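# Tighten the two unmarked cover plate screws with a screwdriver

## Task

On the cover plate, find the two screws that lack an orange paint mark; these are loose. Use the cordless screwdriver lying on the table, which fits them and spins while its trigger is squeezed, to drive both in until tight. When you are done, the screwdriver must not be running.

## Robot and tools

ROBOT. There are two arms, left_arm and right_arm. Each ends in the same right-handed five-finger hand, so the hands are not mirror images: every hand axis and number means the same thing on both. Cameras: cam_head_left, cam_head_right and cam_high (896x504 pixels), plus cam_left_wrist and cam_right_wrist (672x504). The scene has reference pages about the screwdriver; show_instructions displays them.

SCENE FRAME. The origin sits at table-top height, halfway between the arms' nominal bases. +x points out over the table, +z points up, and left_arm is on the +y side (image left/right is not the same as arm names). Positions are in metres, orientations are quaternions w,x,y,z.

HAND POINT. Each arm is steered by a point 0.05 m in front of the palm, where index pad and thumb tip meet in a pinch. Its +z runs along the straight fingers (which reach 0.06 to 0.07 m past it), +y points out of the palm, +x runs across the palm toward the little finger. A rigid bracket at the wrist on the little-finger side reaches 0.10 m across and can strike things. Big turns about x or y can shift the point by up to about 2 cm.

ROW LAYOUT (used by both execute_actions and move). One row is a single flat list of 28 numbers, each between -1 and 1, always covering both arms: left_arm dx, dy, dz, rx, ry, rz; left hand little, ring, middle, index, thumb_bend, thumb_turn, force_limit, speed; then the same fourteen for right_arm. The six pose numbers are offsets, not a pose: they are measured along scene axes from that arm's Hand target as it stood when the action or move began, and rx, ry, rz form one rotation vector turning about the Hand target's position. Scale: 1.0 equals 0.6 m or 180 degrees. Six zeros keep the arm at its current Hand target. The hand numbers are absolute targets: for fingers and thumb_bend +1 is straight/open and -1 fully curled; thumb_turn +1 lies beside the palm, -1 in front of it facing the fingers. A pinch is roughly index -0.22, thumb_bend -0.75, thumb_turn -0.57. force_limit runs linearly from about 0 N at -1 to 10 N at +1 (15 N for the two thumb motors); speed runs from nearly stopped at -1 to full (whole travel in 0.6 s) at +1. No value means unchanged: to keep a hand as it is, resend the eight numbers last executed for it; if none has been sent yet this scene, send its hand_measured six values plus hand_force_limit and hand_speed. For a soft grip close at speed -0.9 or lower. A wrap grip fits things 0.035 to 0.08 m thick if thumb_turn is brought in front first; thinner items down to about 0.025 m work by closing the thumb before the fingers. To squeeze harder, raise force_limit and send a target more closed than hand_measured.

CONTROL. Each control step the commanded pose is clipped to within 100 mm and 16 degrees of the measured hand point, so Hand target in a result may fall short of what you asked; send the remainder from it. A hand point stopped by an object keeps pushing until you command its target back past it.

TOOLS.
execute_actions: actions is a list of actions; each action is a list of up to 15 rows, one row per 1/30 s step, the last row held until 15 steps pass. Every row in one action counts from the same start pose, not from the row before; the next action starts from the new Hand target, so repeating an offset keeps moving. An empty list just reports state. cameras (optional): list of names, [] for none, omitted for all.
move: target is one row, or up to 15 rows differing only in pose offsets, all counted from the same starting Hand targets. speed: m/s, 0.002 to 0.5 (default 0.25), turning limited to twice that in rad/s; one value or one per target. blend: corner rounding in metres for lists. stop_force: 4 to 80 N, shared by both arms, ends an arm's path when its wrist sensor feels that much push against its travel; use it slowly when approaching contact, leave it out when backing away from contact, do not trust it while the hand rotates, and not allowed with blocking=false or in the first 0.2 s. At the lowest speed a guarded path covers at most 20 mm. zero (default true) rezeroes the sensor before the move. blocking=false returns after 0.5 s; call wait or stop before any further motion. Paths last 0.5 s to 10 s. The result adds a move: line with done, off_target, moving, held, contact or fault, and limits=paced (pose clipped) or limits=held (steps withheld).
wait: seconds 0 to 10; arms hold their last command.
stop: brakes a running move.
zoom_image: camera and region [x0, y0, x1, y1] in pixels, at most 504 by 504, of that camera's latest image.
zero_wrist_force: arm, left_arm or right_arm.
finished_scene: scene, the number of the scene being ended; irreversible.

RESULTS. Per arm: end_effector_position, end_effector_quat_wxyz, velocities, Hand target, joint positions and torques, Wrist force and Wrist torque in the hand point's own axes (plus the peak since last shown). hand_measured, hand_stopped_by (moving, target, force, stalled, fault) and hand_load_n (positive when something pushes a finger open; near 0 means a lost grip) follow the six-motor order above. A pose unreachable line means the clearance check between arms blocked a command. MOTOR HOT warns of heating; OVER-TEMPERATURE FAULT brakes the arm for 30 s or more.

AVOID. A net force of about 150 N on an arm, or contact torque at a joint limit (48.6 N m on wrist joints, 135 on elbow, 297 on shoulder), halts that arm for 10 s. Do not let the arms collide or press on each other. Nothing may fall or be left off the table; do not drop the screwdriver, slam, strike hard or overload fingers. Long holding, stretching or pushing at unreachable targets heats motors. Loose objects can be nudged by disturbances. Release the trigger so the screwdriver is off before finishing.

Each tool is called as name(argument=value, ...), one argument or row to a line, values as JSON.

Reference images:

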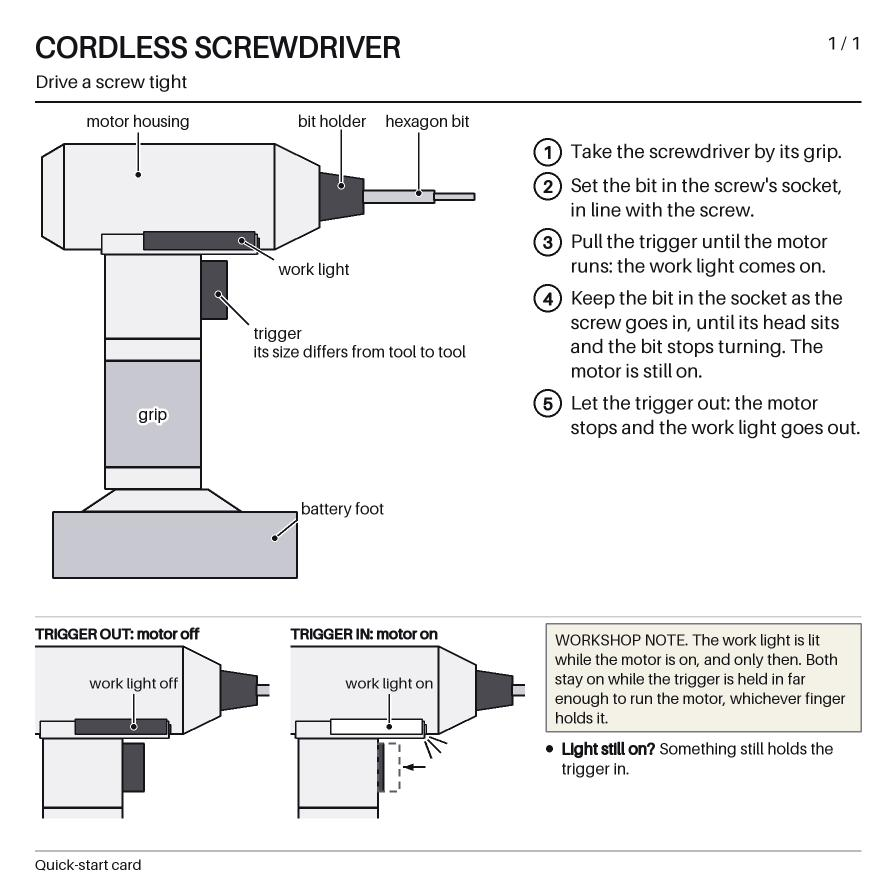

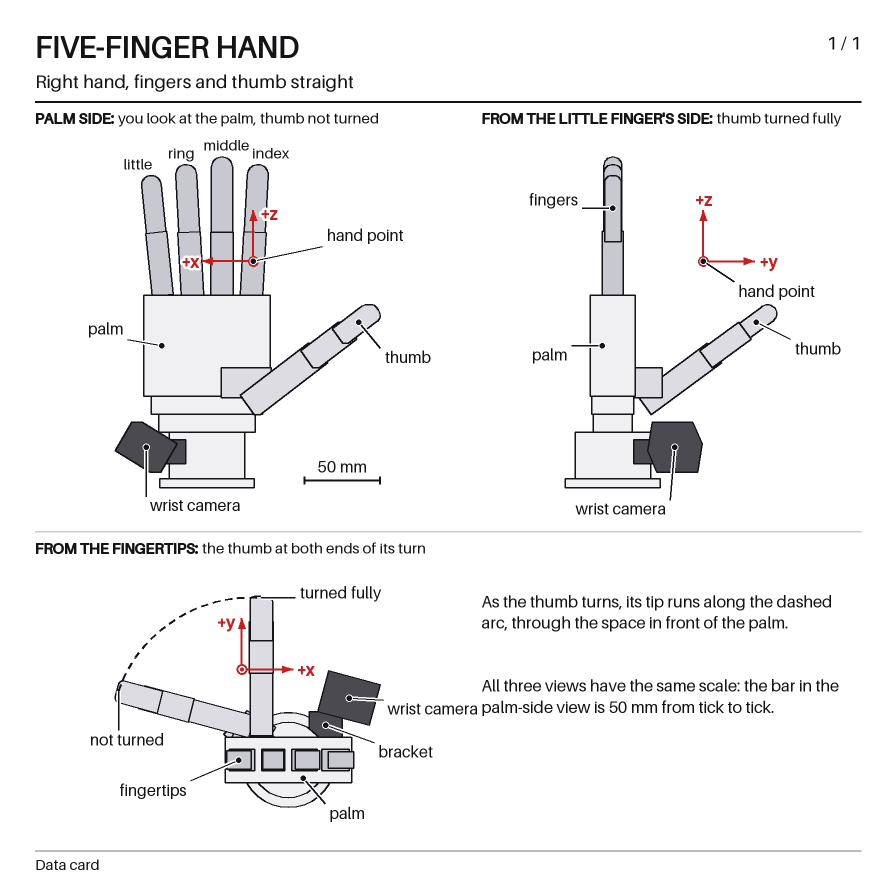

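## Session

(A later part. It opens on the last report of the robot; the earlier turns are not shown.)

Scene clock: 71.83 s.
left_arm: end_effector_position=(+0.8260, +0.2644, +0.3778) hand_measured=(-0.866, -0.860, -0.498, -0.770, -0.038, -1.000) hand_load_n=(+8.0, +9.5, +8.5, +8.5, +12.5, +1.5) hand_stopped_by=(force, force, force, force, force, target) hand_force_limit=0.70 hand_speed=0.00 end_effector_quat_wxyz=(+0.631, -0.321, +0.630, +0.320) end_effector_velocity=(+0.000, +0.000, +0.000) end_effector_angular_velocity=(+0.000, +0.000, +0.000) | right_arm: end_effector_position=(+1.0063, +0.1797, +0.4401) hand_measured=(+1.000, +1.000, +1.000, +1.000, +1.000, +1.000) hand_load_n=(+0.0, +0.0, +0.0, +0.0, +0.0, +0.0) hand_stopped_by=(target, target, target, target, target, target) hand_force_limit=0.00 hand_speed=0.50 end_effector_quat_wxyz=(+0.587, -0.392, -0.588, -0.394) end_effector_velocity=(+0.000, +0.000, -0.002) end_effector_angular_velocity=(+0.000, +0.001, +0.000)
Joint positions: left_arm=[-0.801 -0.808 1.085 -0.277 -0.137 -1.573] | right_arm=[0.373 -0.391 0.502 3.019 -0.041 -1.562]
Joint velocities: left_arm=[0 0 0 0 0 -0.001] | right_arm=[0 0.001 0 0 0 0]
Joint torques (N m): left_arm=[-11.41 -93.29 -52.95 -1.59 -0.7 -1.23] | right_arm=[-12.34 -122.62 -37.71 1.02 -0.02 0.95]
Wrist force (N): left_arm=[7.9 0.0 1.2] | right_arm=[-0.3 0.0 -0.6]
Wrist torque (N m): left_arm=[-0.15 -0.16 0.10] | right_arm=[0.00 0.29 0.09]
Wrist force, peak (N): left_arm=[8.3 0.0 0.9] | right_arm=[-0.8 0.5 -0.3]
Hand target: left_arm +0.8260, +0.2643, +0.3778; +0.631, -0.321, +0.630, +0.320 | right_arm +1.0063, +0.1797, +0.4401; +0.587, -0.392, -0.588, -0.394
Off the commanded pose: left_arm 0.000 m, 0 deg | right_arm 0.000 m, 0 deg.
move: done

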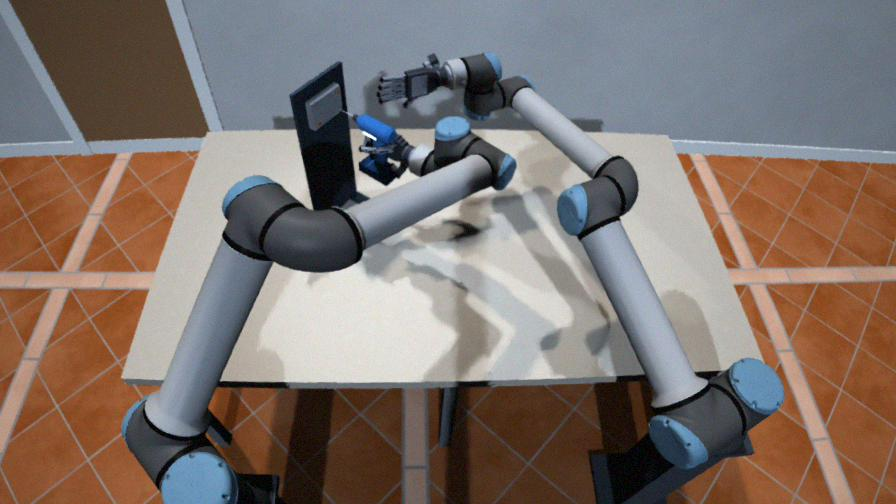

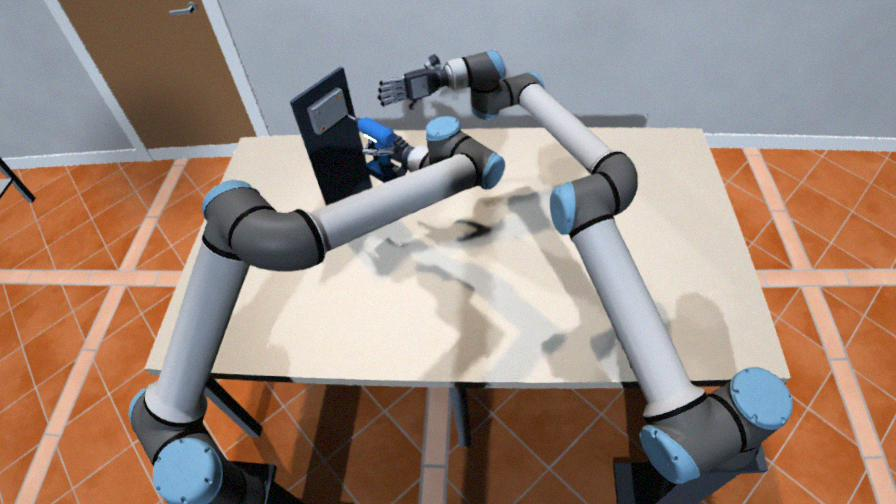

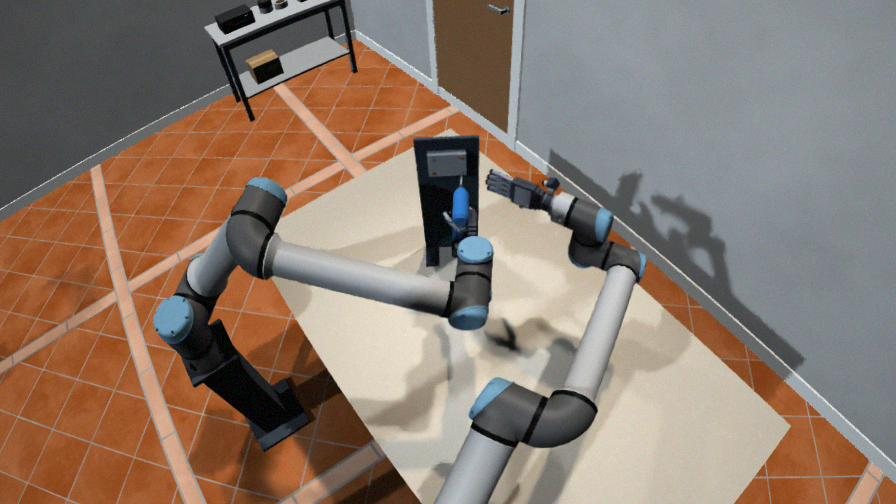

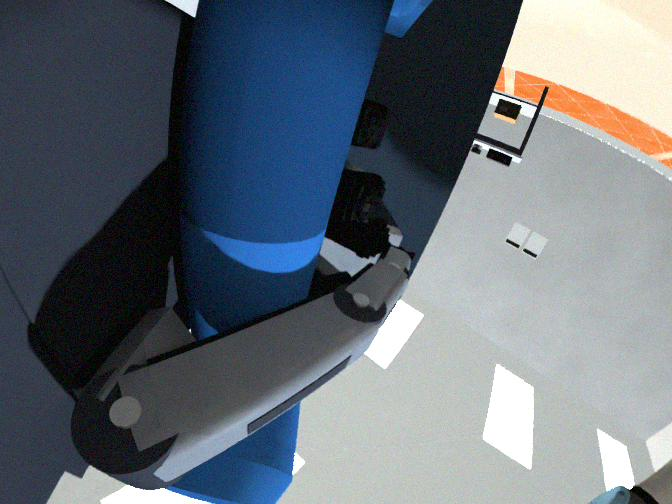

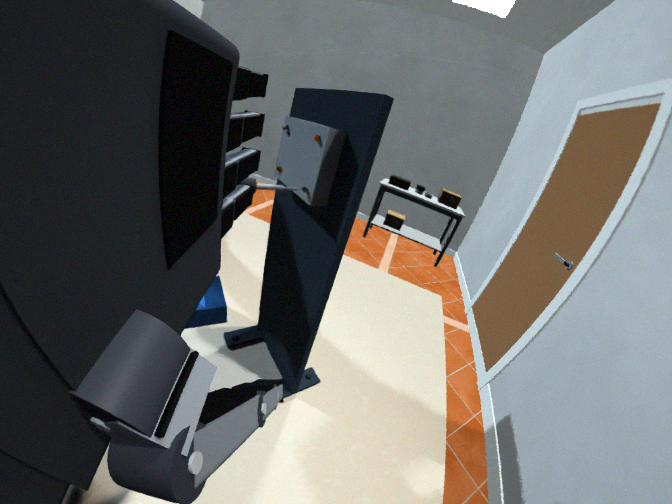

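move(
  target=[0.0133,0.0149,0,0,0,0,-0.99,-0.99,-1,-1,-1,-1,0.7,0,0,0,0,0,0,0,1,1,1,1,1,1,0,0.5],
  speed=0.005,
  stop_force=6,
)

zoom_image(
  camera="cam_right_wrist",
  region=[288, 178, 316, 199],
)

zoom_image(
  camera="cam_high",
  region=[420, 140, 480, 190],
)

Scene clock: 74.23 s.
left_arm: end_effector_position=(+0.8296, +0.2684, +0.3778) hand_measured=(-0.866, -0.860, -0.498, -0.770, -0.038, -1.000) hand_load_n=(+7.5, +9.0, +8.5, +8.5, +12.5, +1.5) hand_stopped_by=(force, force, force, force, force, target) hand_force_limit=0.70 hand_speed=0.00 end_effector_quat_wxyz=(+0.631, -0.321, +0.630, +0.320) end_effector_velocity=(+0.000, +0.000, +0.000) end_effector_angular_velocity=(+0.000, +0.000, +0.000) | right_arm: end_effector_position=(+1.0063, +0.1797, +0.4401) hand_measured=(+1.000, +1.000, +1.000, +1.000, +1.000, +1.000) hand_load_n=(+0.0, -0.5, +0.0, +0.0, +0.0, +0.0) hand_stopped_by=(target, target, target, target, target, target) hand_force_limit=0.00 hand_speed=0.50 end_effector_quat_wxyz=(+0.587, -0.392, -0.588, -0.394) end_effector_velocity=(+0.000, +0.000, -0.001) end_effector_angular_velocity=(+0.000, +0.001, +0.000)
Joint positions: left_arm=[-0.795 -0.806 1.083 -0.276 -0.131 -1.573] | right_arm=[0.373 -0.391 0.502 3.019 -0.041 -1.562]
Joint velocities: left_arm=[0 0 0 0 0 0] | right_arm=[0 0.001 0 0.001 0 0]
Joint torques (N m): left_arm=[-13.09 -111.88 -32.72 0.43 -1.96 -2.5] | right_arm=[-12.8 -124.08 -37.1 1.27 -0.06 0.75]
Wrist force (N): left_arm=[7.9 0.0 0.9] | right_arm=[-0.5 0.0 -0.4]
Wrist torque (N m): left_arm=[-0.14 -0.15 0.10] | right_arm=[-0.01 0.30 0.08]
Wrist force, peak (N): left_arm=[8.8 0.0 -7.9] | right_arm=[-0.6 -0.2 -0.8]
Hand target: left_arm +0.8296, +0.2684, +0.3778; +0.631, -0.321, +0.630, +0.320 | right_arm +1.0063, +0.1797, +0.4401; +0.587, -0.392, -0.588, -0.394
Off the commanded pose: left_arm 0.007 m, 0 deg | right_arm 0.000 m, 0 deg.
move: contact (left_arm)

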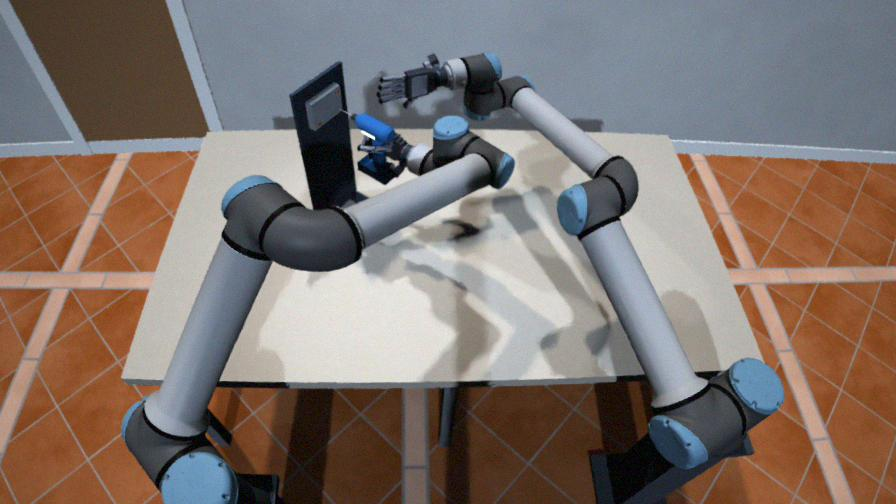

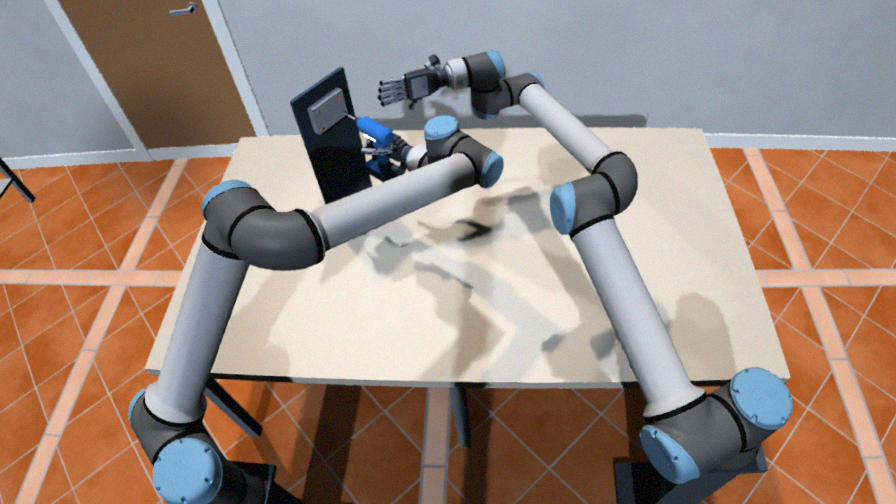

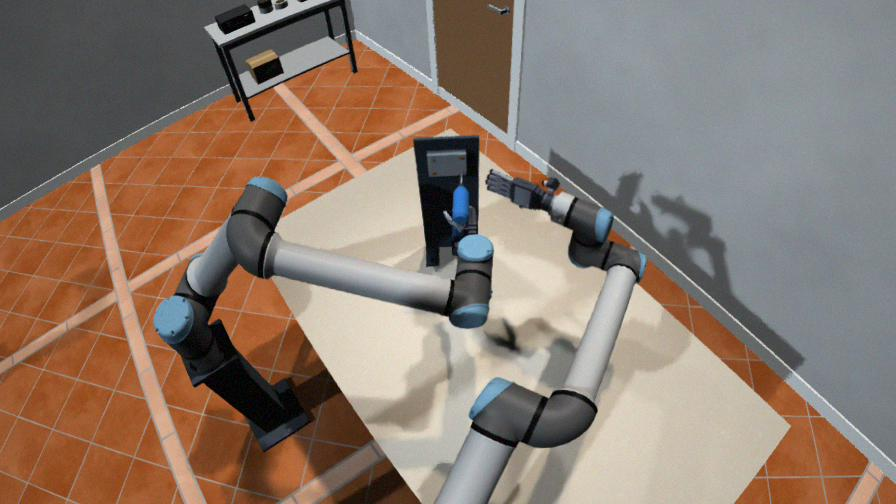

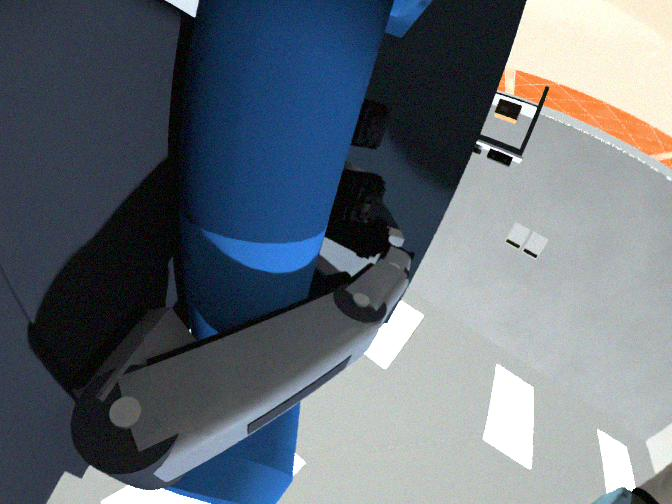

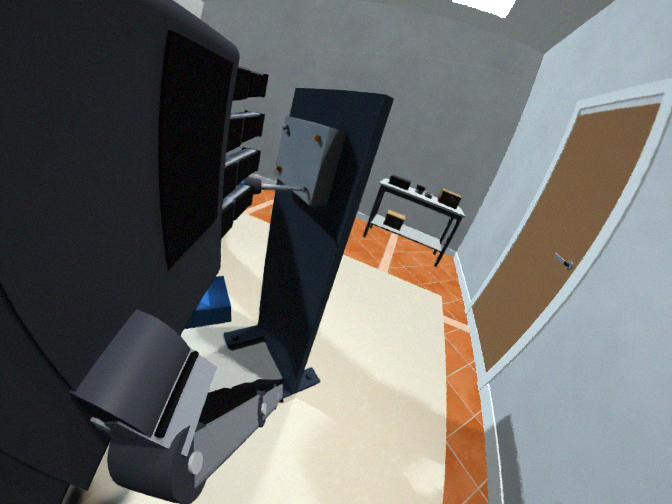

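Scaled by 18.000 from the camera's 672x504 image, which has a finer 960x720 frame.

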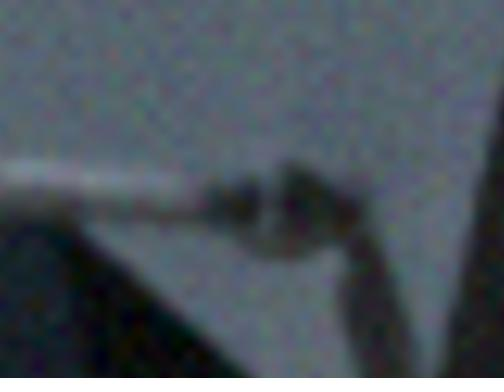

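Scaled by 8.400.

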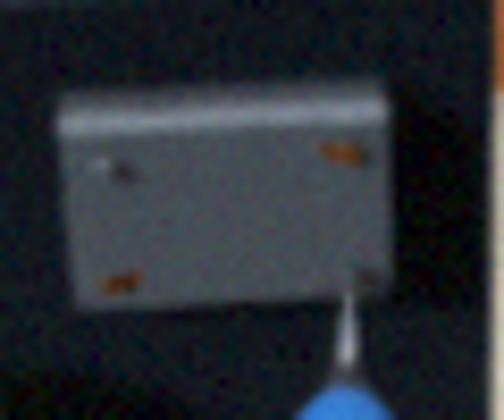

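move(
  target=[0.0066,0.0074,0,0,0,0,-0.99,-0.99,-1,-1,-1,-1,0.7,0,0,0,0,0,0,0,1,1,1,1,1,1,0,0.5],
  speed=0.003,
  stop_force=8,
)

zoom_image(
  camera="cam_right_wrist",
  region=[288, 178, 316, 199],
)

zoom_image(
  camera="cam_high",
  region=[420, 140, 480, 190],
)

Scene clock: 75.30 s.
left_arm: end_effector_position=(+0.8298, +0.2687, +0.3778) hand_measured=(-0.866, -0.860, -0.498, -0.770, -0.038, -1.000) hand_load_n=(+8.0, +9.0, +8.5, +8.5, +12.5, +1.0) hand_stopped_by=(force, force, force, force, force, target) hand_force_limit=0.70 hand_speed=0.00 end_effector_quat_wxyz=(+0.631, -0.321, +0.630, +0.320) end_effector_velocity=(+0.000, +0.000, +0.000) end_effector_angular_velocity=(+0.001, +0.001, +0.001) | right_arm: end_effector_position=(+1.0063, +0.1797, +0.4401) hand_measured=(+1.000, +1.000, +1.000, +1.000, +1.000, +1.000) hand_load_n=(+0.0, +0.0, +0.0, +0.0, +0.0, +0.0) hand_stopped_by=(target, target, target, target, target, target) hand_force_limit=0.00 hand_speed=0.50 end_effector_quat_wxyz=(+0.587, -0.392, -0.588, -0.394) end_effector_velocity=(+0.000, +0.000, +0.000) end_effector_angular_velocity=(+0.000, +0.000, +0.000)
Joint positions: left_arm=[-0.795 -0.806 1.083 -0.276 -0.131 -1.573] | right_arm=[0.373 -0.391 0.502 3.019 -0.041 -1.562]
Joint velocities: left_arm=[0 0 0 0 -0.001 0.001] | right_arm=[0 0 0 0 0 0]
Joint torques (N m): left_arm=[-6.37 -100.82 -38.83 1.78 -1.39 -2.48] | right_arm=[-12.99 -124.71 -37.53 1.21 0.12 0.59]
Wrist force (N): left_arm=[9.0 -0.4 -9.4] | right_arm=[-0.8 0.3 -0.7]
Wrist torque (N m): left_arm=[0.19 -0.41 0.13] | right_arm=[0.06 0.35 0.07]
Wrist force, peak (N): left_arm=[9.1 -0.1 -12.2] | right_arm=[-0.8 0.3 -0.7]
Hand target: left_arm +0.8298, +0.2687, +0.3778; +0.631, -0.321, +0.630, +0.320 | right_arm +1.0063, +0.1797, +0.4401; +0.587, -0.392, -0.588, -0.394
Off the commanded pose: left_arm 0.006 m, 0 deg | right_arm 0.000 m, 0 deg.
move: contact (left_arm)

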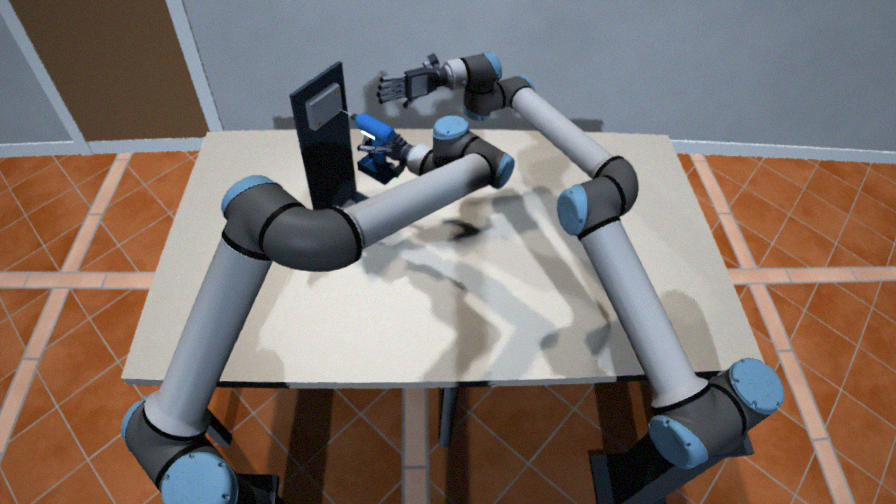

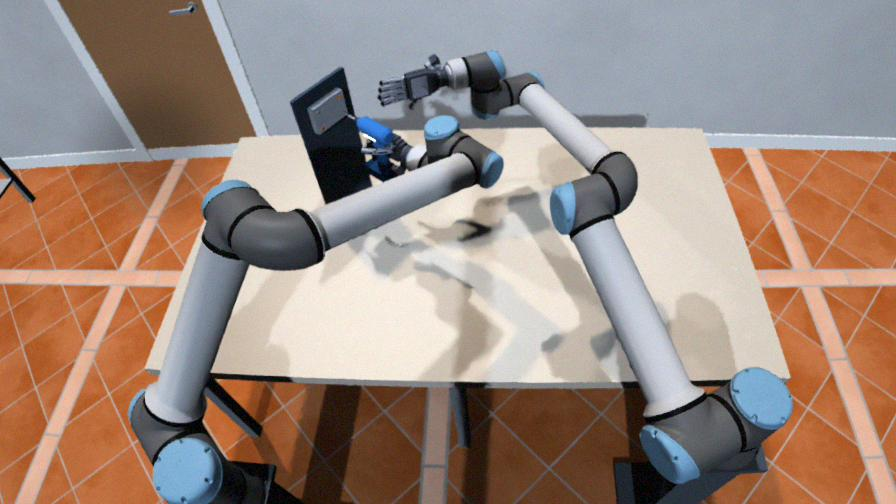

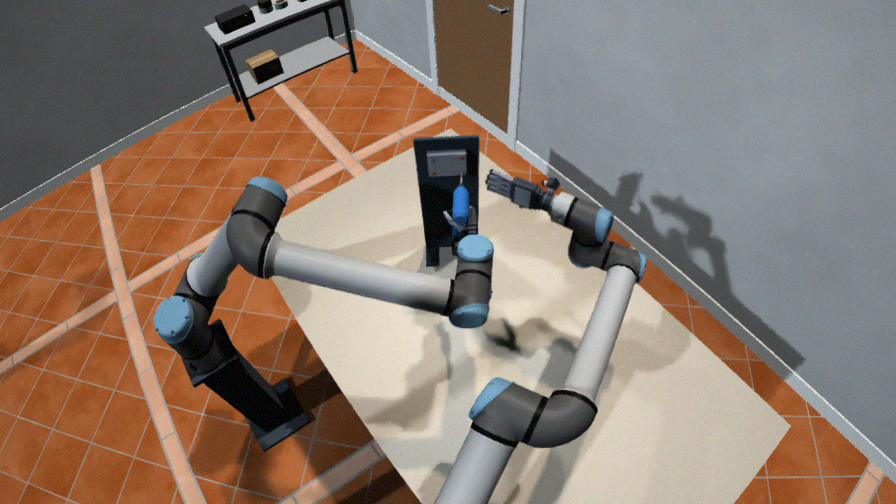

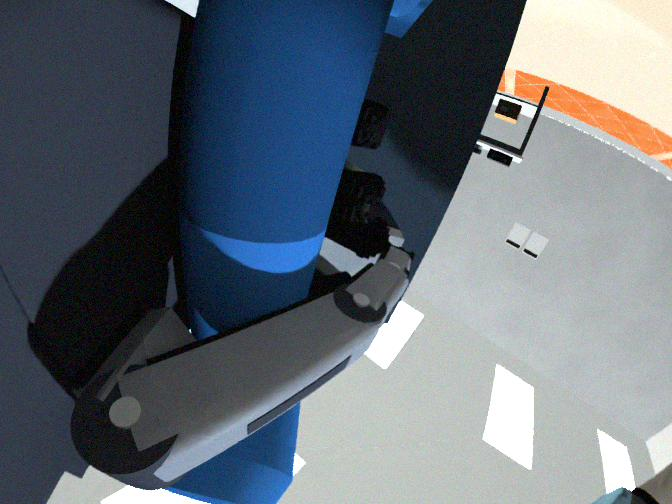

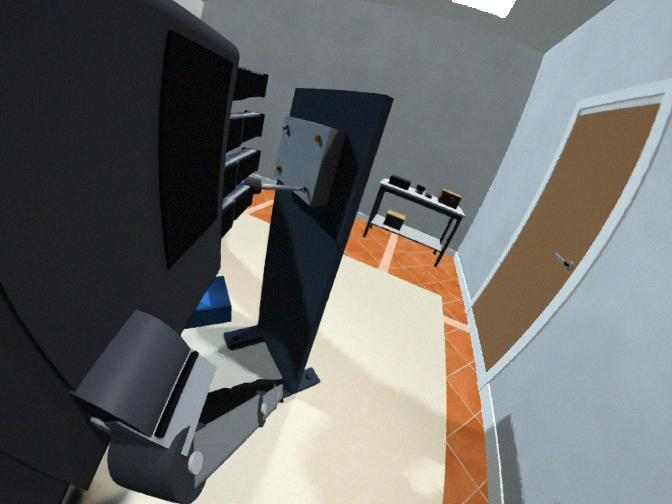

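Scaled by 18.000 from the camera's 672x504 image, which has a finer 960x720 frame.

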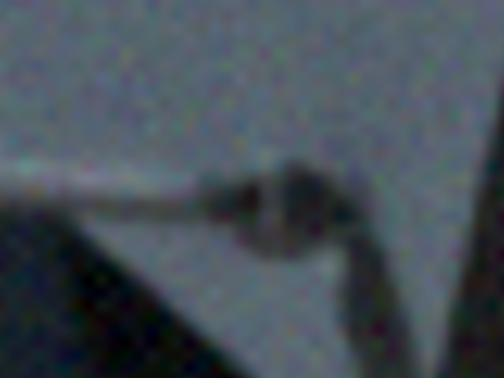

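Scaled by 8.400.

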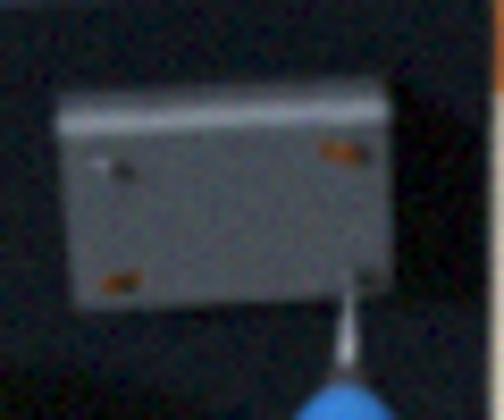

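zoom_image(
  camera="cam_high",
  region=[450, 160, 474, 180],
)

zoom_image(
  camera="cam_right_wrist",
  region=[295, 184, 311, 196],
)

zoom_image(
  camera="cam_head_left",
  region=[300, 80, 360, 135],
)

zoom_image(
  camera="cam_head_right",
  region=[300, 80, 360, 135],
)

Scaled by 21.000.

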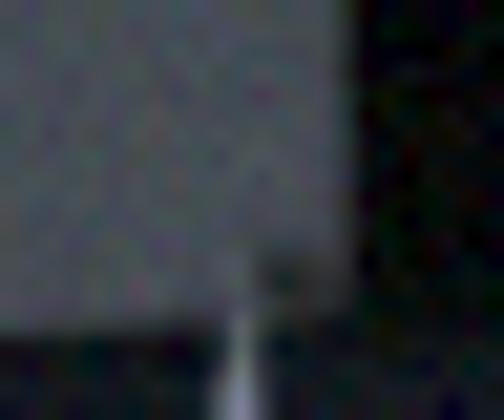

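Scaled by 31.500 from the camera's 672x504 image, which has a finer 960x720 frame.

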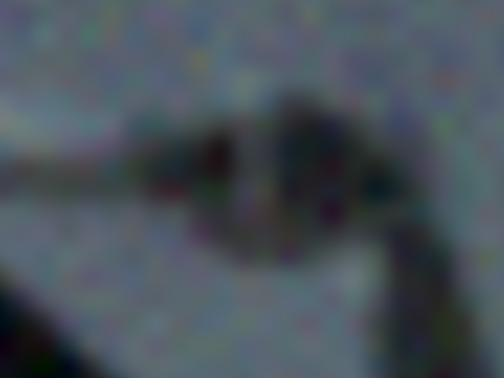

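Scaled by 8.400.

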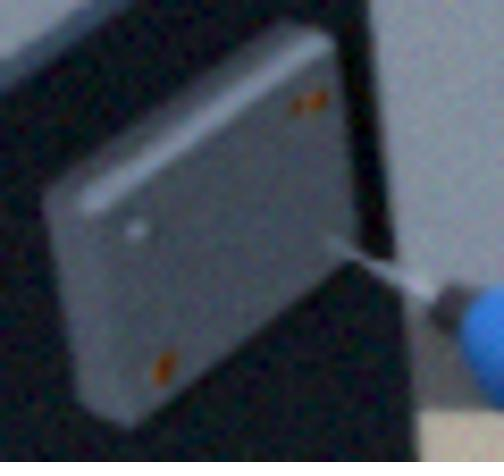

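Scaled by 8.400.

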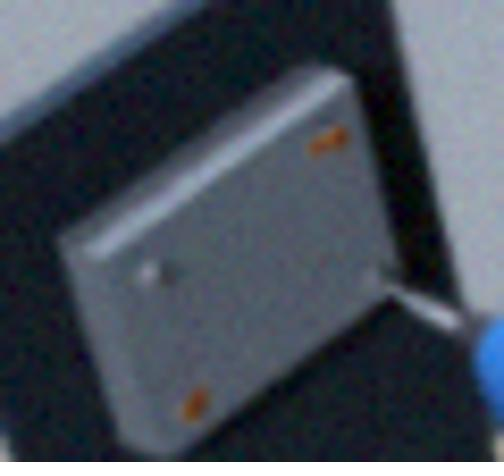

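move(
  target=[0.00125,-0.0011,0,0,0,0,-0.99,-0.99,-1,-1,-1,-1,0.7,0,0,0,0,0,0,0,1,1,1,1,1,1,0,0.5],
  speed=0.003,
  cameras=[],
)

Scene clock: 76.60 s.
left_arm: end_effector_position=(+0.8305, +0.2680, +0.3778) hand_measured=(-0.866, -0.860, -0.498, -0.770, -0.038, -1.000) hand_load_n=(+8.0, +9.0, +8.5, +8.5, +12.5, +1.0) hand_stopped_by=(force, force, force, force, force, target) hand_force_limit=0.70 hand_speed=0.00 end_effector_quat_wxyz=(+0.631, -0.321, +0.630, +0.320) end_effector_velocity=(+0.000, +0.000, +0.000) end_effector_angular_velocity=(+0.000, +0.000, -0.001) | right_arm: end_effector_position=(+1.0063, +0.1797, +0.4401) hand_measured=(+1.000, +1.000, +1.000, +1.000, +1.000, +1.000) hand_load_n=(+0.0, +0.0, +0.0, +0.0, +0.0, +0.0) hand_stopped_by=(target, target, target, target, target, target) hand_force_limit=0.00 hand_speed=0.50 end_effector_quat_wxyz=(+0.587, -0.392, -0.588, -0.394) end_effector_velocity=(+0.000, +0.000, -0.001) end_effector_angular_velocity=(+0.000, +0.001, +0.000)
Joint positions: left_arm=[-0.795 -0.805 1.08 -0.274 -0.131 -1.573] | right_arm=[0.373 -0.391 0.502 3.019 -0.041 -1.562]
Joint velocities: left_arm=[0 0 0 0 0.001 0] | right_arm=[0 0.001 0 0.001 0 0]
Joint torques (N m): left_arm=[3.22 -84.24 -53.33 4.35 0.36 2.61] | right_arm=[-12.87 -124.22 -37.37 1.27 0 0.24]
Wrist force (N): left_arm=[7.8 0.3 1.1] | right_arm=[-0.2 0.1 -0.2]
Wrist torque (N m): left_arm=[-0.11 -0.15 0.11] | right_arm=[-0.01 0.25 0.10]
Wrist force, peak (N): left_arm=[9.1 -0.2 -9.6] | right_arm=[-0.7 0.4 -0.6]
Hand target: left_arm +0.8305, +0.2680, +0.3778; +0.631, -0.321, +0.630, +0.320 | right_arm +1.0063, +0.1797, +0.4401; +0.587, -0.392, -0.588, -0.394
Off the commanded pose: left_arm 0.000 m, 0 deg | right_arm 0.000 m, 0 deg.
move: done
No camera images: "cameras" was empty.

move(
  target=[0.0066,0.0074,0,0,0,0,-0.99,-0.99,-1,-1,-1,-1,0.7,0,0,0,0,0,0,0,1,1,1,1,1,1,0,0.5],
  speed=0.003,
  stop_force=8,
  cameras=["cam_right_wrist","cam_high"],
)

zoom_image(
  camera="cam_right_wrist",
  region=[288, 178, 316, 199],
)

zoom_image(
  camera="cam_high",
  region=[450, 160, 474, 180],
)

Scene clock: 77.67 s.
left_arm: end_effector_position=(+0.8313, +0.2688, +0.3778) hand_measured=(-0.866, -0.860, -0.498, -0.770, -0.038, -1.000) hand_load_n=(+8.5, +9.0, +8.5, +8.5, +12.5, +0.5) hand_stopped_by=(force, force, force, force, force, target) hand_force_limit=0.70 hand_speed=0.00 end_effector_quat_wxyz=(+0.631, -0.321, +0.630, +0.320) end_effector_velocity=(+0.000, +0.000, +0.000) end_effector_angular_velocity=(-0.001, -0.001, +0.000) | right_arm: end_effector_position=(+1.0063, +0.1797, +0.4401) hand_measured=(+1.000, +1.000, +1.000, +1.000, +1.000, +1.000) hand_load_n=(+0.0, +0.0, +0.0, +0.0, +0.0, +0.0) hand_stopped_by=(target, target, target, target, target, target) hand_force_limit=0.00 hand_speed=0.50 end_effector_quat_wxyz=(+0.587, -0.392, -0.588, -0.394) end_effector_velocity=(+0.000, +0.000, +0.001) end_effector_angular_velocity=(+0.000, +0.000, +0.000)
Joint positions: left_arm=[-0.794 -0.804 1.079 -0.274 -0.13 -1.573] | right_arm=[0.373 -0.391 0.502 3.019 -0.041 -1.562]
Joint velocities: left_arm=[0 0 0 0 0.001 -0.001] | right_arm=[0 -0.001 0 0 0 0]
Joint torques (N m): left_arm=[-10.41 -88.59 -45.51 2.63 -0.55 2.17] | right_arm=[-12.08 -124.17 -37.92 1.06 0.09 0.12]
Wrist force (N): left_arm=[5.0 -0.3 -2.1] | right_arm=[-0.2 0.0 -0.3]
Wrist torque (N m): left_arm=[0.00 -0.46 0.00] | right_arm=[-0.01 0.25 0.10]
Wrist force, peak (N): left_arm=[6.2 -0.3 -7.1] | right_arm=[-0.7 0.3 -0.3]
Hand target: left_arm +0.8312, +0.2688, +0.3778; +0.631, -0.321, +0.630, +0.320 | right_arm +1.0063, +0.1797, +0.4401; +0.587, -0.392, -0.588, -0.394
Off the commanded pose: left_arm 0.005 m, 0 deg | right_arm 0.000 m, 0 deg.
move: contact (left_arm)
Images, in order (width x height): cam_high 896x504, cam_right_wrist 672x504.

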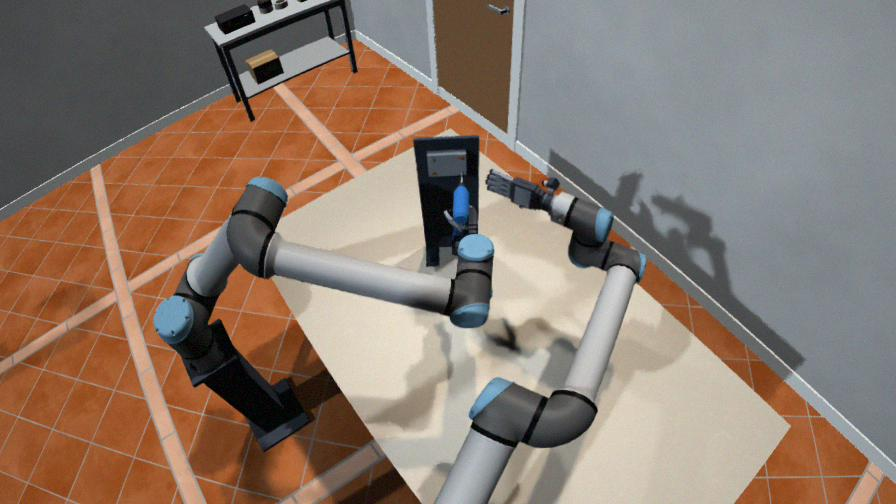

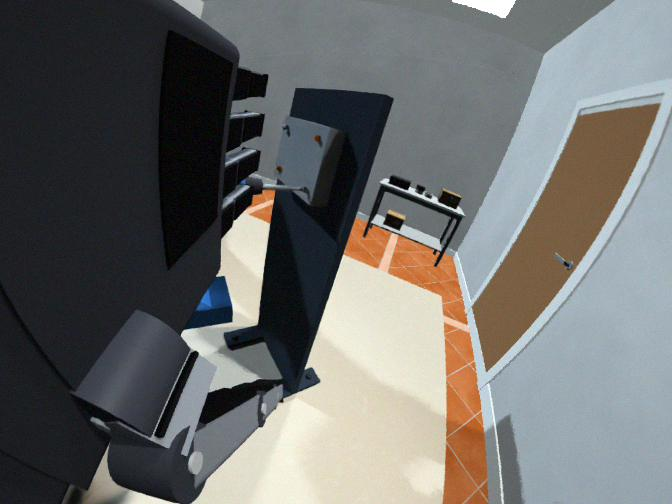

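Scaled by 18.000 from the camera's 672x504 image, which has a finer 960x720 frame.

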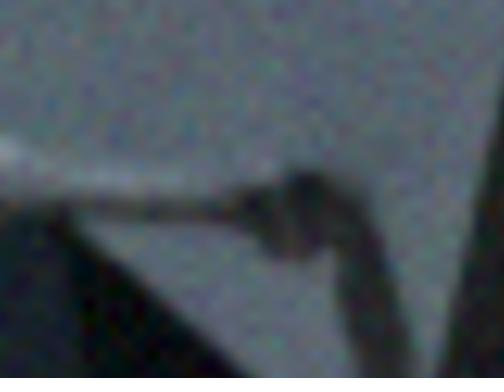

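Scaled by 21.000.

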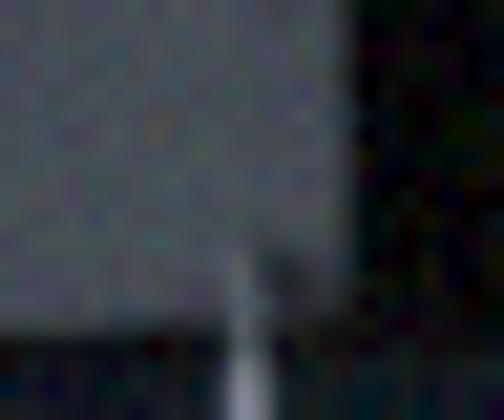

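move(
  target=[0.0066,0.0074,0,0,0,0,-0.99,-0.99,-1,-1,-1,-1,0.7,0,0,0,0,0,0,0,1,1,1,1,1,1,0,0.5],
  speed=0.003,
  stop_force=8,
  cameras=[],
)

move(
  target=[0.0066,0.0074,0,0,0,0,-0.99,-0.99,-1,-1,-1,-1,0.7,0,0,0,0,0,0,0,1,1,1,1,1,1,0,0.5],
  speed=0.003,
  stop_force=8,
  cameras=[],
)

Scene clock: 79.30 s.
left_arm: end_effector_position=(+0.8317, +0.2693, +0.3777) hand_measured=(-0.866, -0.860, -0.498, -0.770, -0.038, -1.000) hand_load_n=(+8.5, +9.0, +8.5, +8.5, +12.5, +1.0) hand_stopped_by=(force, force, force, force, force, target) hand_force_limit=0.70 hand_speed=0.00 end_effector_quat_wxyz=(+0.631, -0.321, +0.630, +0.320) end_effector_velocity=(+0.001, +0.000, +0.000) end_effector_angular_velocity=(+0.002, +0.003, +0.000) | right_arm: end_effector_position=(+1.0063, +0.1797, +0.4401) hand_measured=(+1.000, +1.000, +1.000, +1.000, +1.000, +1.000) hand_load_n=(+0.0, +0.0, +0.0, +0.0, +0.0, +0.0) hand_stopped_by=(target, target, target, target, target, target) hand_force_limit=0.00 hand_speed=0.50 end_effector_quat_wxyz=(+0.587, -0.392, -0.588, -0.394) end_effector_velocity=(+0.000, +0.000, -0.001) end_effector_angular_velocity=(+0.000, +0.000, +0.000)
Joint positions: left_arm=[-0.793 -0.804 1.079 -0.274 -0.129 -1.573] | right_arm=[0.373 -0.391 0.502 3.019 -0.041 -1.562]
Joint velocities: left_arm=[0.001 0.001 0 0 0.001 0.003] | right_arm=[0 0.001 0 -0.001 0 0]
Joint torques (N m): left_arm=[-11.33 -103.28 -34.35 -2.09 -1.36 0.91] | right_arm=[-11.71 -125.24 -37.7 1.02 -0.1 -0.18]
Wrist force (N): left_arm=[7.1 0.5 -0.6] | right_arm=[-0.3 0.1 -0.3]
Wrist torque (N m): left_arm=[-0.05 -0.30 0.09] | right_arm=[0.00 0.27 0.09]
Wrist force, peak (N): left_arm=[6.8 -0.2 -10.7] | right_arm=[-0.5 0.1 -0.9]
Hand target: left_arm +0.8317, +0.2693, +0.3778; +0.631, -0.321, +0.630, +0.320 | right_arm +1.0063, +0.1797, +0.4401; +0.587, -0.392, -0.588, -0.394
Off the commanded pose: left_arm 0.005 m, 0 deg | right_arm 0.000 m, 0 deg.
move: contact (left_arm)
No camera images: "cameras" was empty.

Scene clock: 80.73 s.
left_arm: end_effector_position=(+0.8321, +0.2698, +0.3777) hand_measured=(-0.866, -0.860, -0.498, -0.770, -0.038, -1.000) hand_load_n=(+8.0, +9.0, +8.0, +8.5, +12.5, +0.5) hand_stopped_by=(force, force, force, force, force, target) hand_force_limit=0.70 hand_speed=0.00 end_effector_quat_wxyz=(+0.631, -0.321, +0.630, +0.320) end_effector_velocity=(+0.000, -0.001, +0.000) end_effector_angular_velocity=(+0.001, +0.001, +0.000) | right_arm: end_effector_position=(+1.0063, +0.1797, +0.4401) hand_measured=(+1.000, +1.000, +1.000, +1.000, +1.000, +1.000) hand_load_n=(+0.0, +0.0, +0.0, +0.0, +0.0, +0.0) hand_stopped_by=(target, target, target, target, target, target) hand_force_limit=0.00 hand_speed=0.50 end_effector_quat_wxyz=(+0.587, -0.392, -0.588, -0.394) end_effector_velocity=(+0.000, +0.000, -0.002) end_effector_angular_velocity=(-0.002, +0.003, +0.000)
Joint positions: left_arm=[-0.792 -0.804 1.079 -0.274 -0.128 -1.573] | right_arm=[0.373 -0.391 0.502 3.019 -0.041 -1.562]
Joint velocities: left_arm=[-0.001 0 0 0 0 0] | right_arm=[0 0.001 0 0.003 0 0]
Joint torques (N m): left_arm=[-10.77 -103.84 -33.41 2.04 -1.31 1.3] | right_arm=[-11.82 -126.13 -37.39 1.08 0.14 -0.29]
Wrist force (N): left_arm=[6.8 0.5 -1.2] | right_arm=[-0.3 -0.1 -0.5]
Wrist torque (N m): left_arm=[-0.04 -0.43 0.08] | right_arm=[-0.01 0.28 0.09]
Wrist force, peak (N): left_arm=[6.7 0.6 -9.5] | right_arm=[-0.7 0.4 -0.6]
Hand target: left_arm +0.8321, +0.2698, +0.3778; +0.631, -0.321, +0.630, +0.320 | right_arm +1.0063, +0.1797, +0.4401; +0.587, -0.392, -0.588, -0.394
Off the commanded pose: left_arm 0.005 m, 0 deg | right_arm 0.000 m, 0 deg.
move: contact (left_arm)
No camera images: "cameras" was empty.

Screw is driving in. Continue.

move(
  target=[0.0066,0.0074,0,0,0,0,-0.99,-0.99,-1,-1,-1,-1,0.7,0,0,0,0,0,0,0,1,1,1,1,1,1,0,0.5],
  speed=0.002,
  stop_force=10,
  cameras=[],
)

move(
  target=[0.0066,0.0074,0,0,0,0,-0.99,-0.99,-1,-1,-1,-1,0.7,0,0,0,0,0,0,0,1,1,1,1,1,1,0,0.5],
  speed=0.002,
  stop_force=10,
  cameras=[],
)

move(
  target=[0.0066,0.0074,0,0,0,0,-0.99,-0.99,-1,-1,-1,-1,0.7,0,0,0,0,0,0,0,1,1,1,1,1,1,0,0.5],
  speed=0.002,
  stop_force=10,
  cameras=["cam_right_wrist","cam_head_left"],
)

zoom_image(
  camera="cam_right_wrist",
  region=[288, 178, 316, 199],
)

Scene clock: 82.87 s.
left_arm: end_effector_position=(+0.8335, +0.2713, +0.3777) hand_measured=(-0.866, -0.860, -0.498, -0.770, -0.038, -1.000) hand_load_n=(+7.0, +7.0, +6.5, +8.5, +13.0, -1.0) hand_stopped_by=(force, force, force, force, force, target) hand_force_limit=0.70 hand_speed=0.00 end_effector_quat_wxyz=(+0.631, -0.321, +0.630, +0.320) end_effector_velocity=(+0.000, +0.000, +0.001) end_effector_angular_velocity=(+0.000, +0.000, +0.000) | right_arm: end_effector_position=(+1.0063, +0.1797, +0.4401) hand_measured=(+1.000, +1.000, +1.000, +1.000, +1.000, +1.000) hand_load_n=(+0.0, +0.0, +0.0, +0.0, +0.0, +0.0) hand_stopped_by=(target, target, target, target, target, target) hand_force_limit=0.00 hand_speed=0.50 end_effector_quat_wxyz=(+0.587, -0.392, -0.588, -0.394) end_effector_velocity=(+0.000, +0.000, +0.000) end_effector_angular_velocity=(+0.000, +0.001, +0.000)
Joint positions: left_arm=[-0.79 -0.803 1.078 -0.274 -0.126 -1.573] | right_arm=[0.373 -0.391 0.502 3.019 -0.041 -1.562]
Joint velocities: left_arm=[-0.001 -0.001 0 0 0 0.001] | right_arm=[0 0 0 0.001 0 0]
Joint torques (N m): left_arm=[7.45 -100.53 -49.57 2.32 1.48 1.69] | right_arm=[-12.21 -126.6 -37.35 1.11 0.03 -0.22]
Wrist force (N): left_arm=[9.9 5.3 -11.1] | right_arm=[-0.1 0.0 -0.5]
Wrist torque (N m): left_arm=[-0.26 -0.39 -0.04] | right_arm=[0.00 0.25 0.10]
Wrist force, peak (N): left_arm=[13.6 4.6 -18.6] | right_arm=[-0.4 -0.5 -0.6]
Hand target: left_arm +0.8335, +0.2714, +0.3777; +0.631, -0.321, +0.630, +0.320 | right_arm +1.0063, +0.1797, +0.4401; +0.587, -0.392, -0.588, -0.394
Off the commanded pose: left_arm 0.004 m, 0 deg | right_arm 0.000 m, 0 deg.
move: contact (left_arm)
No camera images: "cameras" was empty.

Scene clock: 83.90 s.
left_arm: end_effector_position=(+0.8341, +0.2720, +0.3778) hand_measured=(-0.866, -0.860, -0.498, -0.770, -0.038, -1.000) hand_load_n=(+6.0, +6.5, +6.5, +8.5, +13.0, -1.5) hand_stopped_by=(force, force, force, force, force, target) hand_force_limit=0.70 hand_speed=0.00 end_effector_quat_wxyz=(+0.631, -0.321, +0.630, +0.320) end_effector_velocity=(+0.000, +0.000, +0.000) end_effector_angular_velocity=(-0.001, -0.001, +0.001) | right_arm: end_effector_position=(+1.0063, +0.1797, +0.4401) hand_measured=(+1.000, +1.000, +1.000, +1.000, +1.000, +1.000) hand_load_n=(+0.0, +0.0, +0.0, +0.0, +0.0, +0.0) hand_stopped_by=(target, target, target, target, target, target) hand_force_limit=0.00 hand_speed=0.50 end_effector_quat_wxyz=(+0.587, -0.392, -0.588, -0.394) end_effector_velocity=(+0.000, +0.000, -0.002) end_effector_angular_velocity=(-0.001, +0.002, +0.000)
Joint positions: left_arm=[-0.789 -0.803 1.077 -0.273 -0.125 -1.573] | right_arm=[0.373 -0.391 0.502 3.019 -0.041 -1.562]
Joint velocities: left_arm=[0 0 0 -0.001 0 -0.001] | right_arm=[0 0.001 0 0.001 0 0]
Joint torques (N m): left_arm=[11.54 -96.8 -50.97 4.14 2.41 1.43] | right_arm=[-11.76 -127.49 -37.87 1.03 0.05 -0.33]
Wrist force (N): left_arm=[13.0 5.3 -25.8] | right_arm=[-0.8 0.0 -0.5]
Wrist torque (N m): left_arm=[0.18 -0.60 -0.84] | right_arm=[0.01 0.35 0.07]
Wrist force, peak (N): left_arm=[13.2 5.5 -25.8] | right_arm=[-0.9 0.4 -0.5]
Hand target: left_arm +0.8341, +0.2720, +0.3778; +0.631, -0.321, +0.630, +0.320 | right_arm +1.0063, +0.1797, +0.4401; +0.587, -0.392, -0.588, -0.394
Off the commanded pose: left_arm 0.005 m, 0 deg | right_arm 0.000 m, 0 deg.
move: contact (left_arm)
No camera images: "cameras" was empty.

Scene clock: 84.73 s.
left_arm: end_effector_position=(+0.8344, +0.2723, +0.3778) hand_measured=(-0.866, -0.860, -0.498, -0.770, -0.038, -1.000) hand_load_n=(+6.5, +6.0, +6.5, +8.5, +13.5, -2.5) hand_stopped_by=(force, force, force, force, force, target) hand_force_limit=0.70 hand_speed=0.00 end_effector_quat_wxyz=(+0.631, -0.321, +0.630, +0.320) end_effector_velocity=(+0.000, +0.000, -0.001) end_effector_angular_velocity=(+0.001, +0.001, +0.000) | right_arm: end_effector_position=(+1.0063, +0.1797, +0.4401) hand_measured=(+1.000, +1.000, +1.000, +1.000, +1.000, +1.000) hand_load_n=(+0.0, +0.0, +0.0, +0.0, +0.0, +0.0) hand_stopped_by=(target, target, target, target, target, target) hand_force_limit=0.00 hand_speed=0.50 end_effector_quat_wxyz=(+0.587, -0.392, -0.588, -0.394) end_effector_velocity=(+0.000, +0.000, +0.001) end_effector_angular_velocity=(+0.000, +0.000, +0.000)
Joint positions: left_arm=[-0.789 -0.803 1.077 -0.273 -0.125 -1.573] | right_arm=[0.373 -0.391 0.502 3.019 -0.041 -1.562]
Joint velocities: left_arm=[0 0.001 0 0 0 0.001] | right_arm=[0 -0.001 0 0 0 0]
Joint torques (N m): left_arm=[17.76 -98.21 -51.09 4.78 2.82 1.57] | right_arm=[-11.9 -127.7 -37.54 1 0.01 -0.19]
Wrist force (N): left_arm=[18.7 6.3 -39.2] | right_arm=[-0.6 0.2 -0.4]
Wrist torque (N m): left_arm=[0.58 -0.54 -0.67] | right_arm=[0.03 0.33 0.08]
Wrist force, peak (N): left_arm=[18.8 6.2 -39.3] | right_arm=[-0.3 0.5 -0.6]
Hand target: left_arm +0.8344, +0.2723, +0.3778; +0.631, -0.321, +0.630, +0.320 | right_arm +1.0063, +0.1797, +0.4401; +0.587, -0.392, -0.588, -0.394
Off the commanded pose: left_arm 0.006 m, 0 deg | right_arm 0.000 m, 0 deg.
move: contact (left_arm)
Images, in order (width x height): cam_head_left 896x504, cam_right_wrist 672x504.

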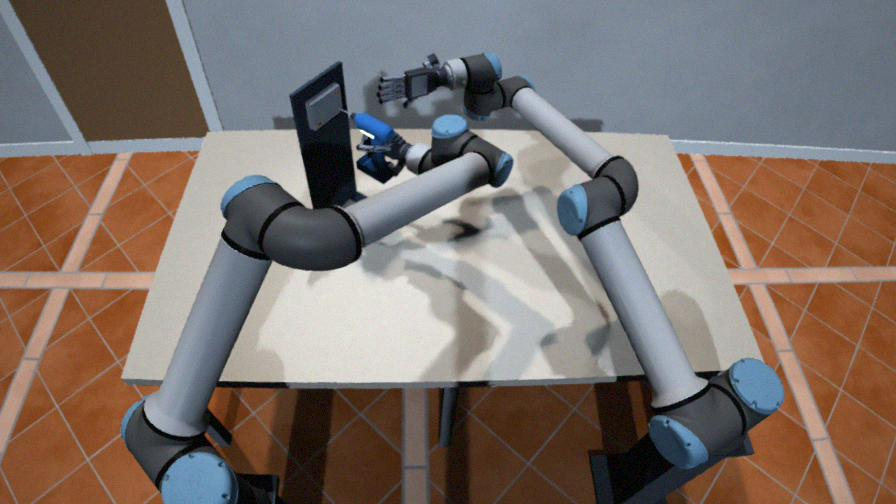

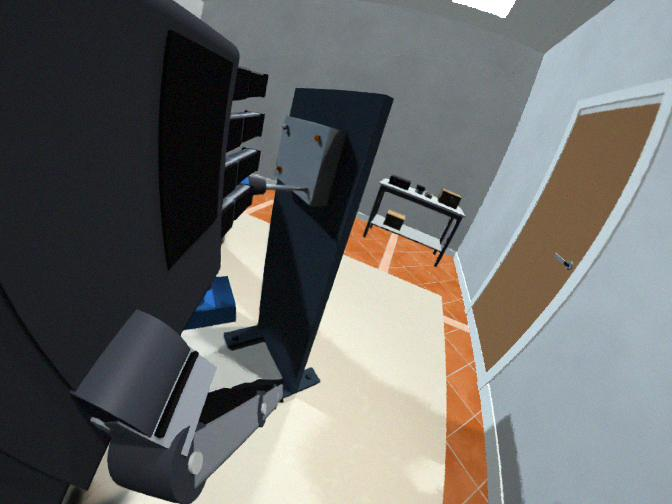

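Scaled by 18.000 from the camera's 672x504 image, which has a finer 960x720 frame.

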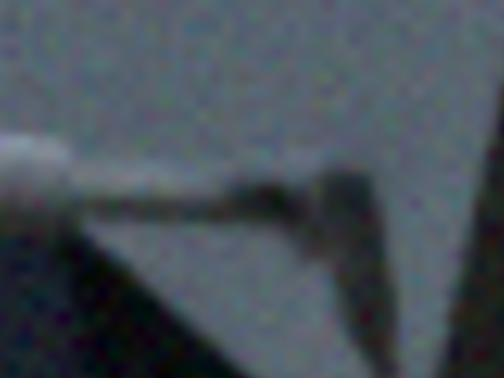

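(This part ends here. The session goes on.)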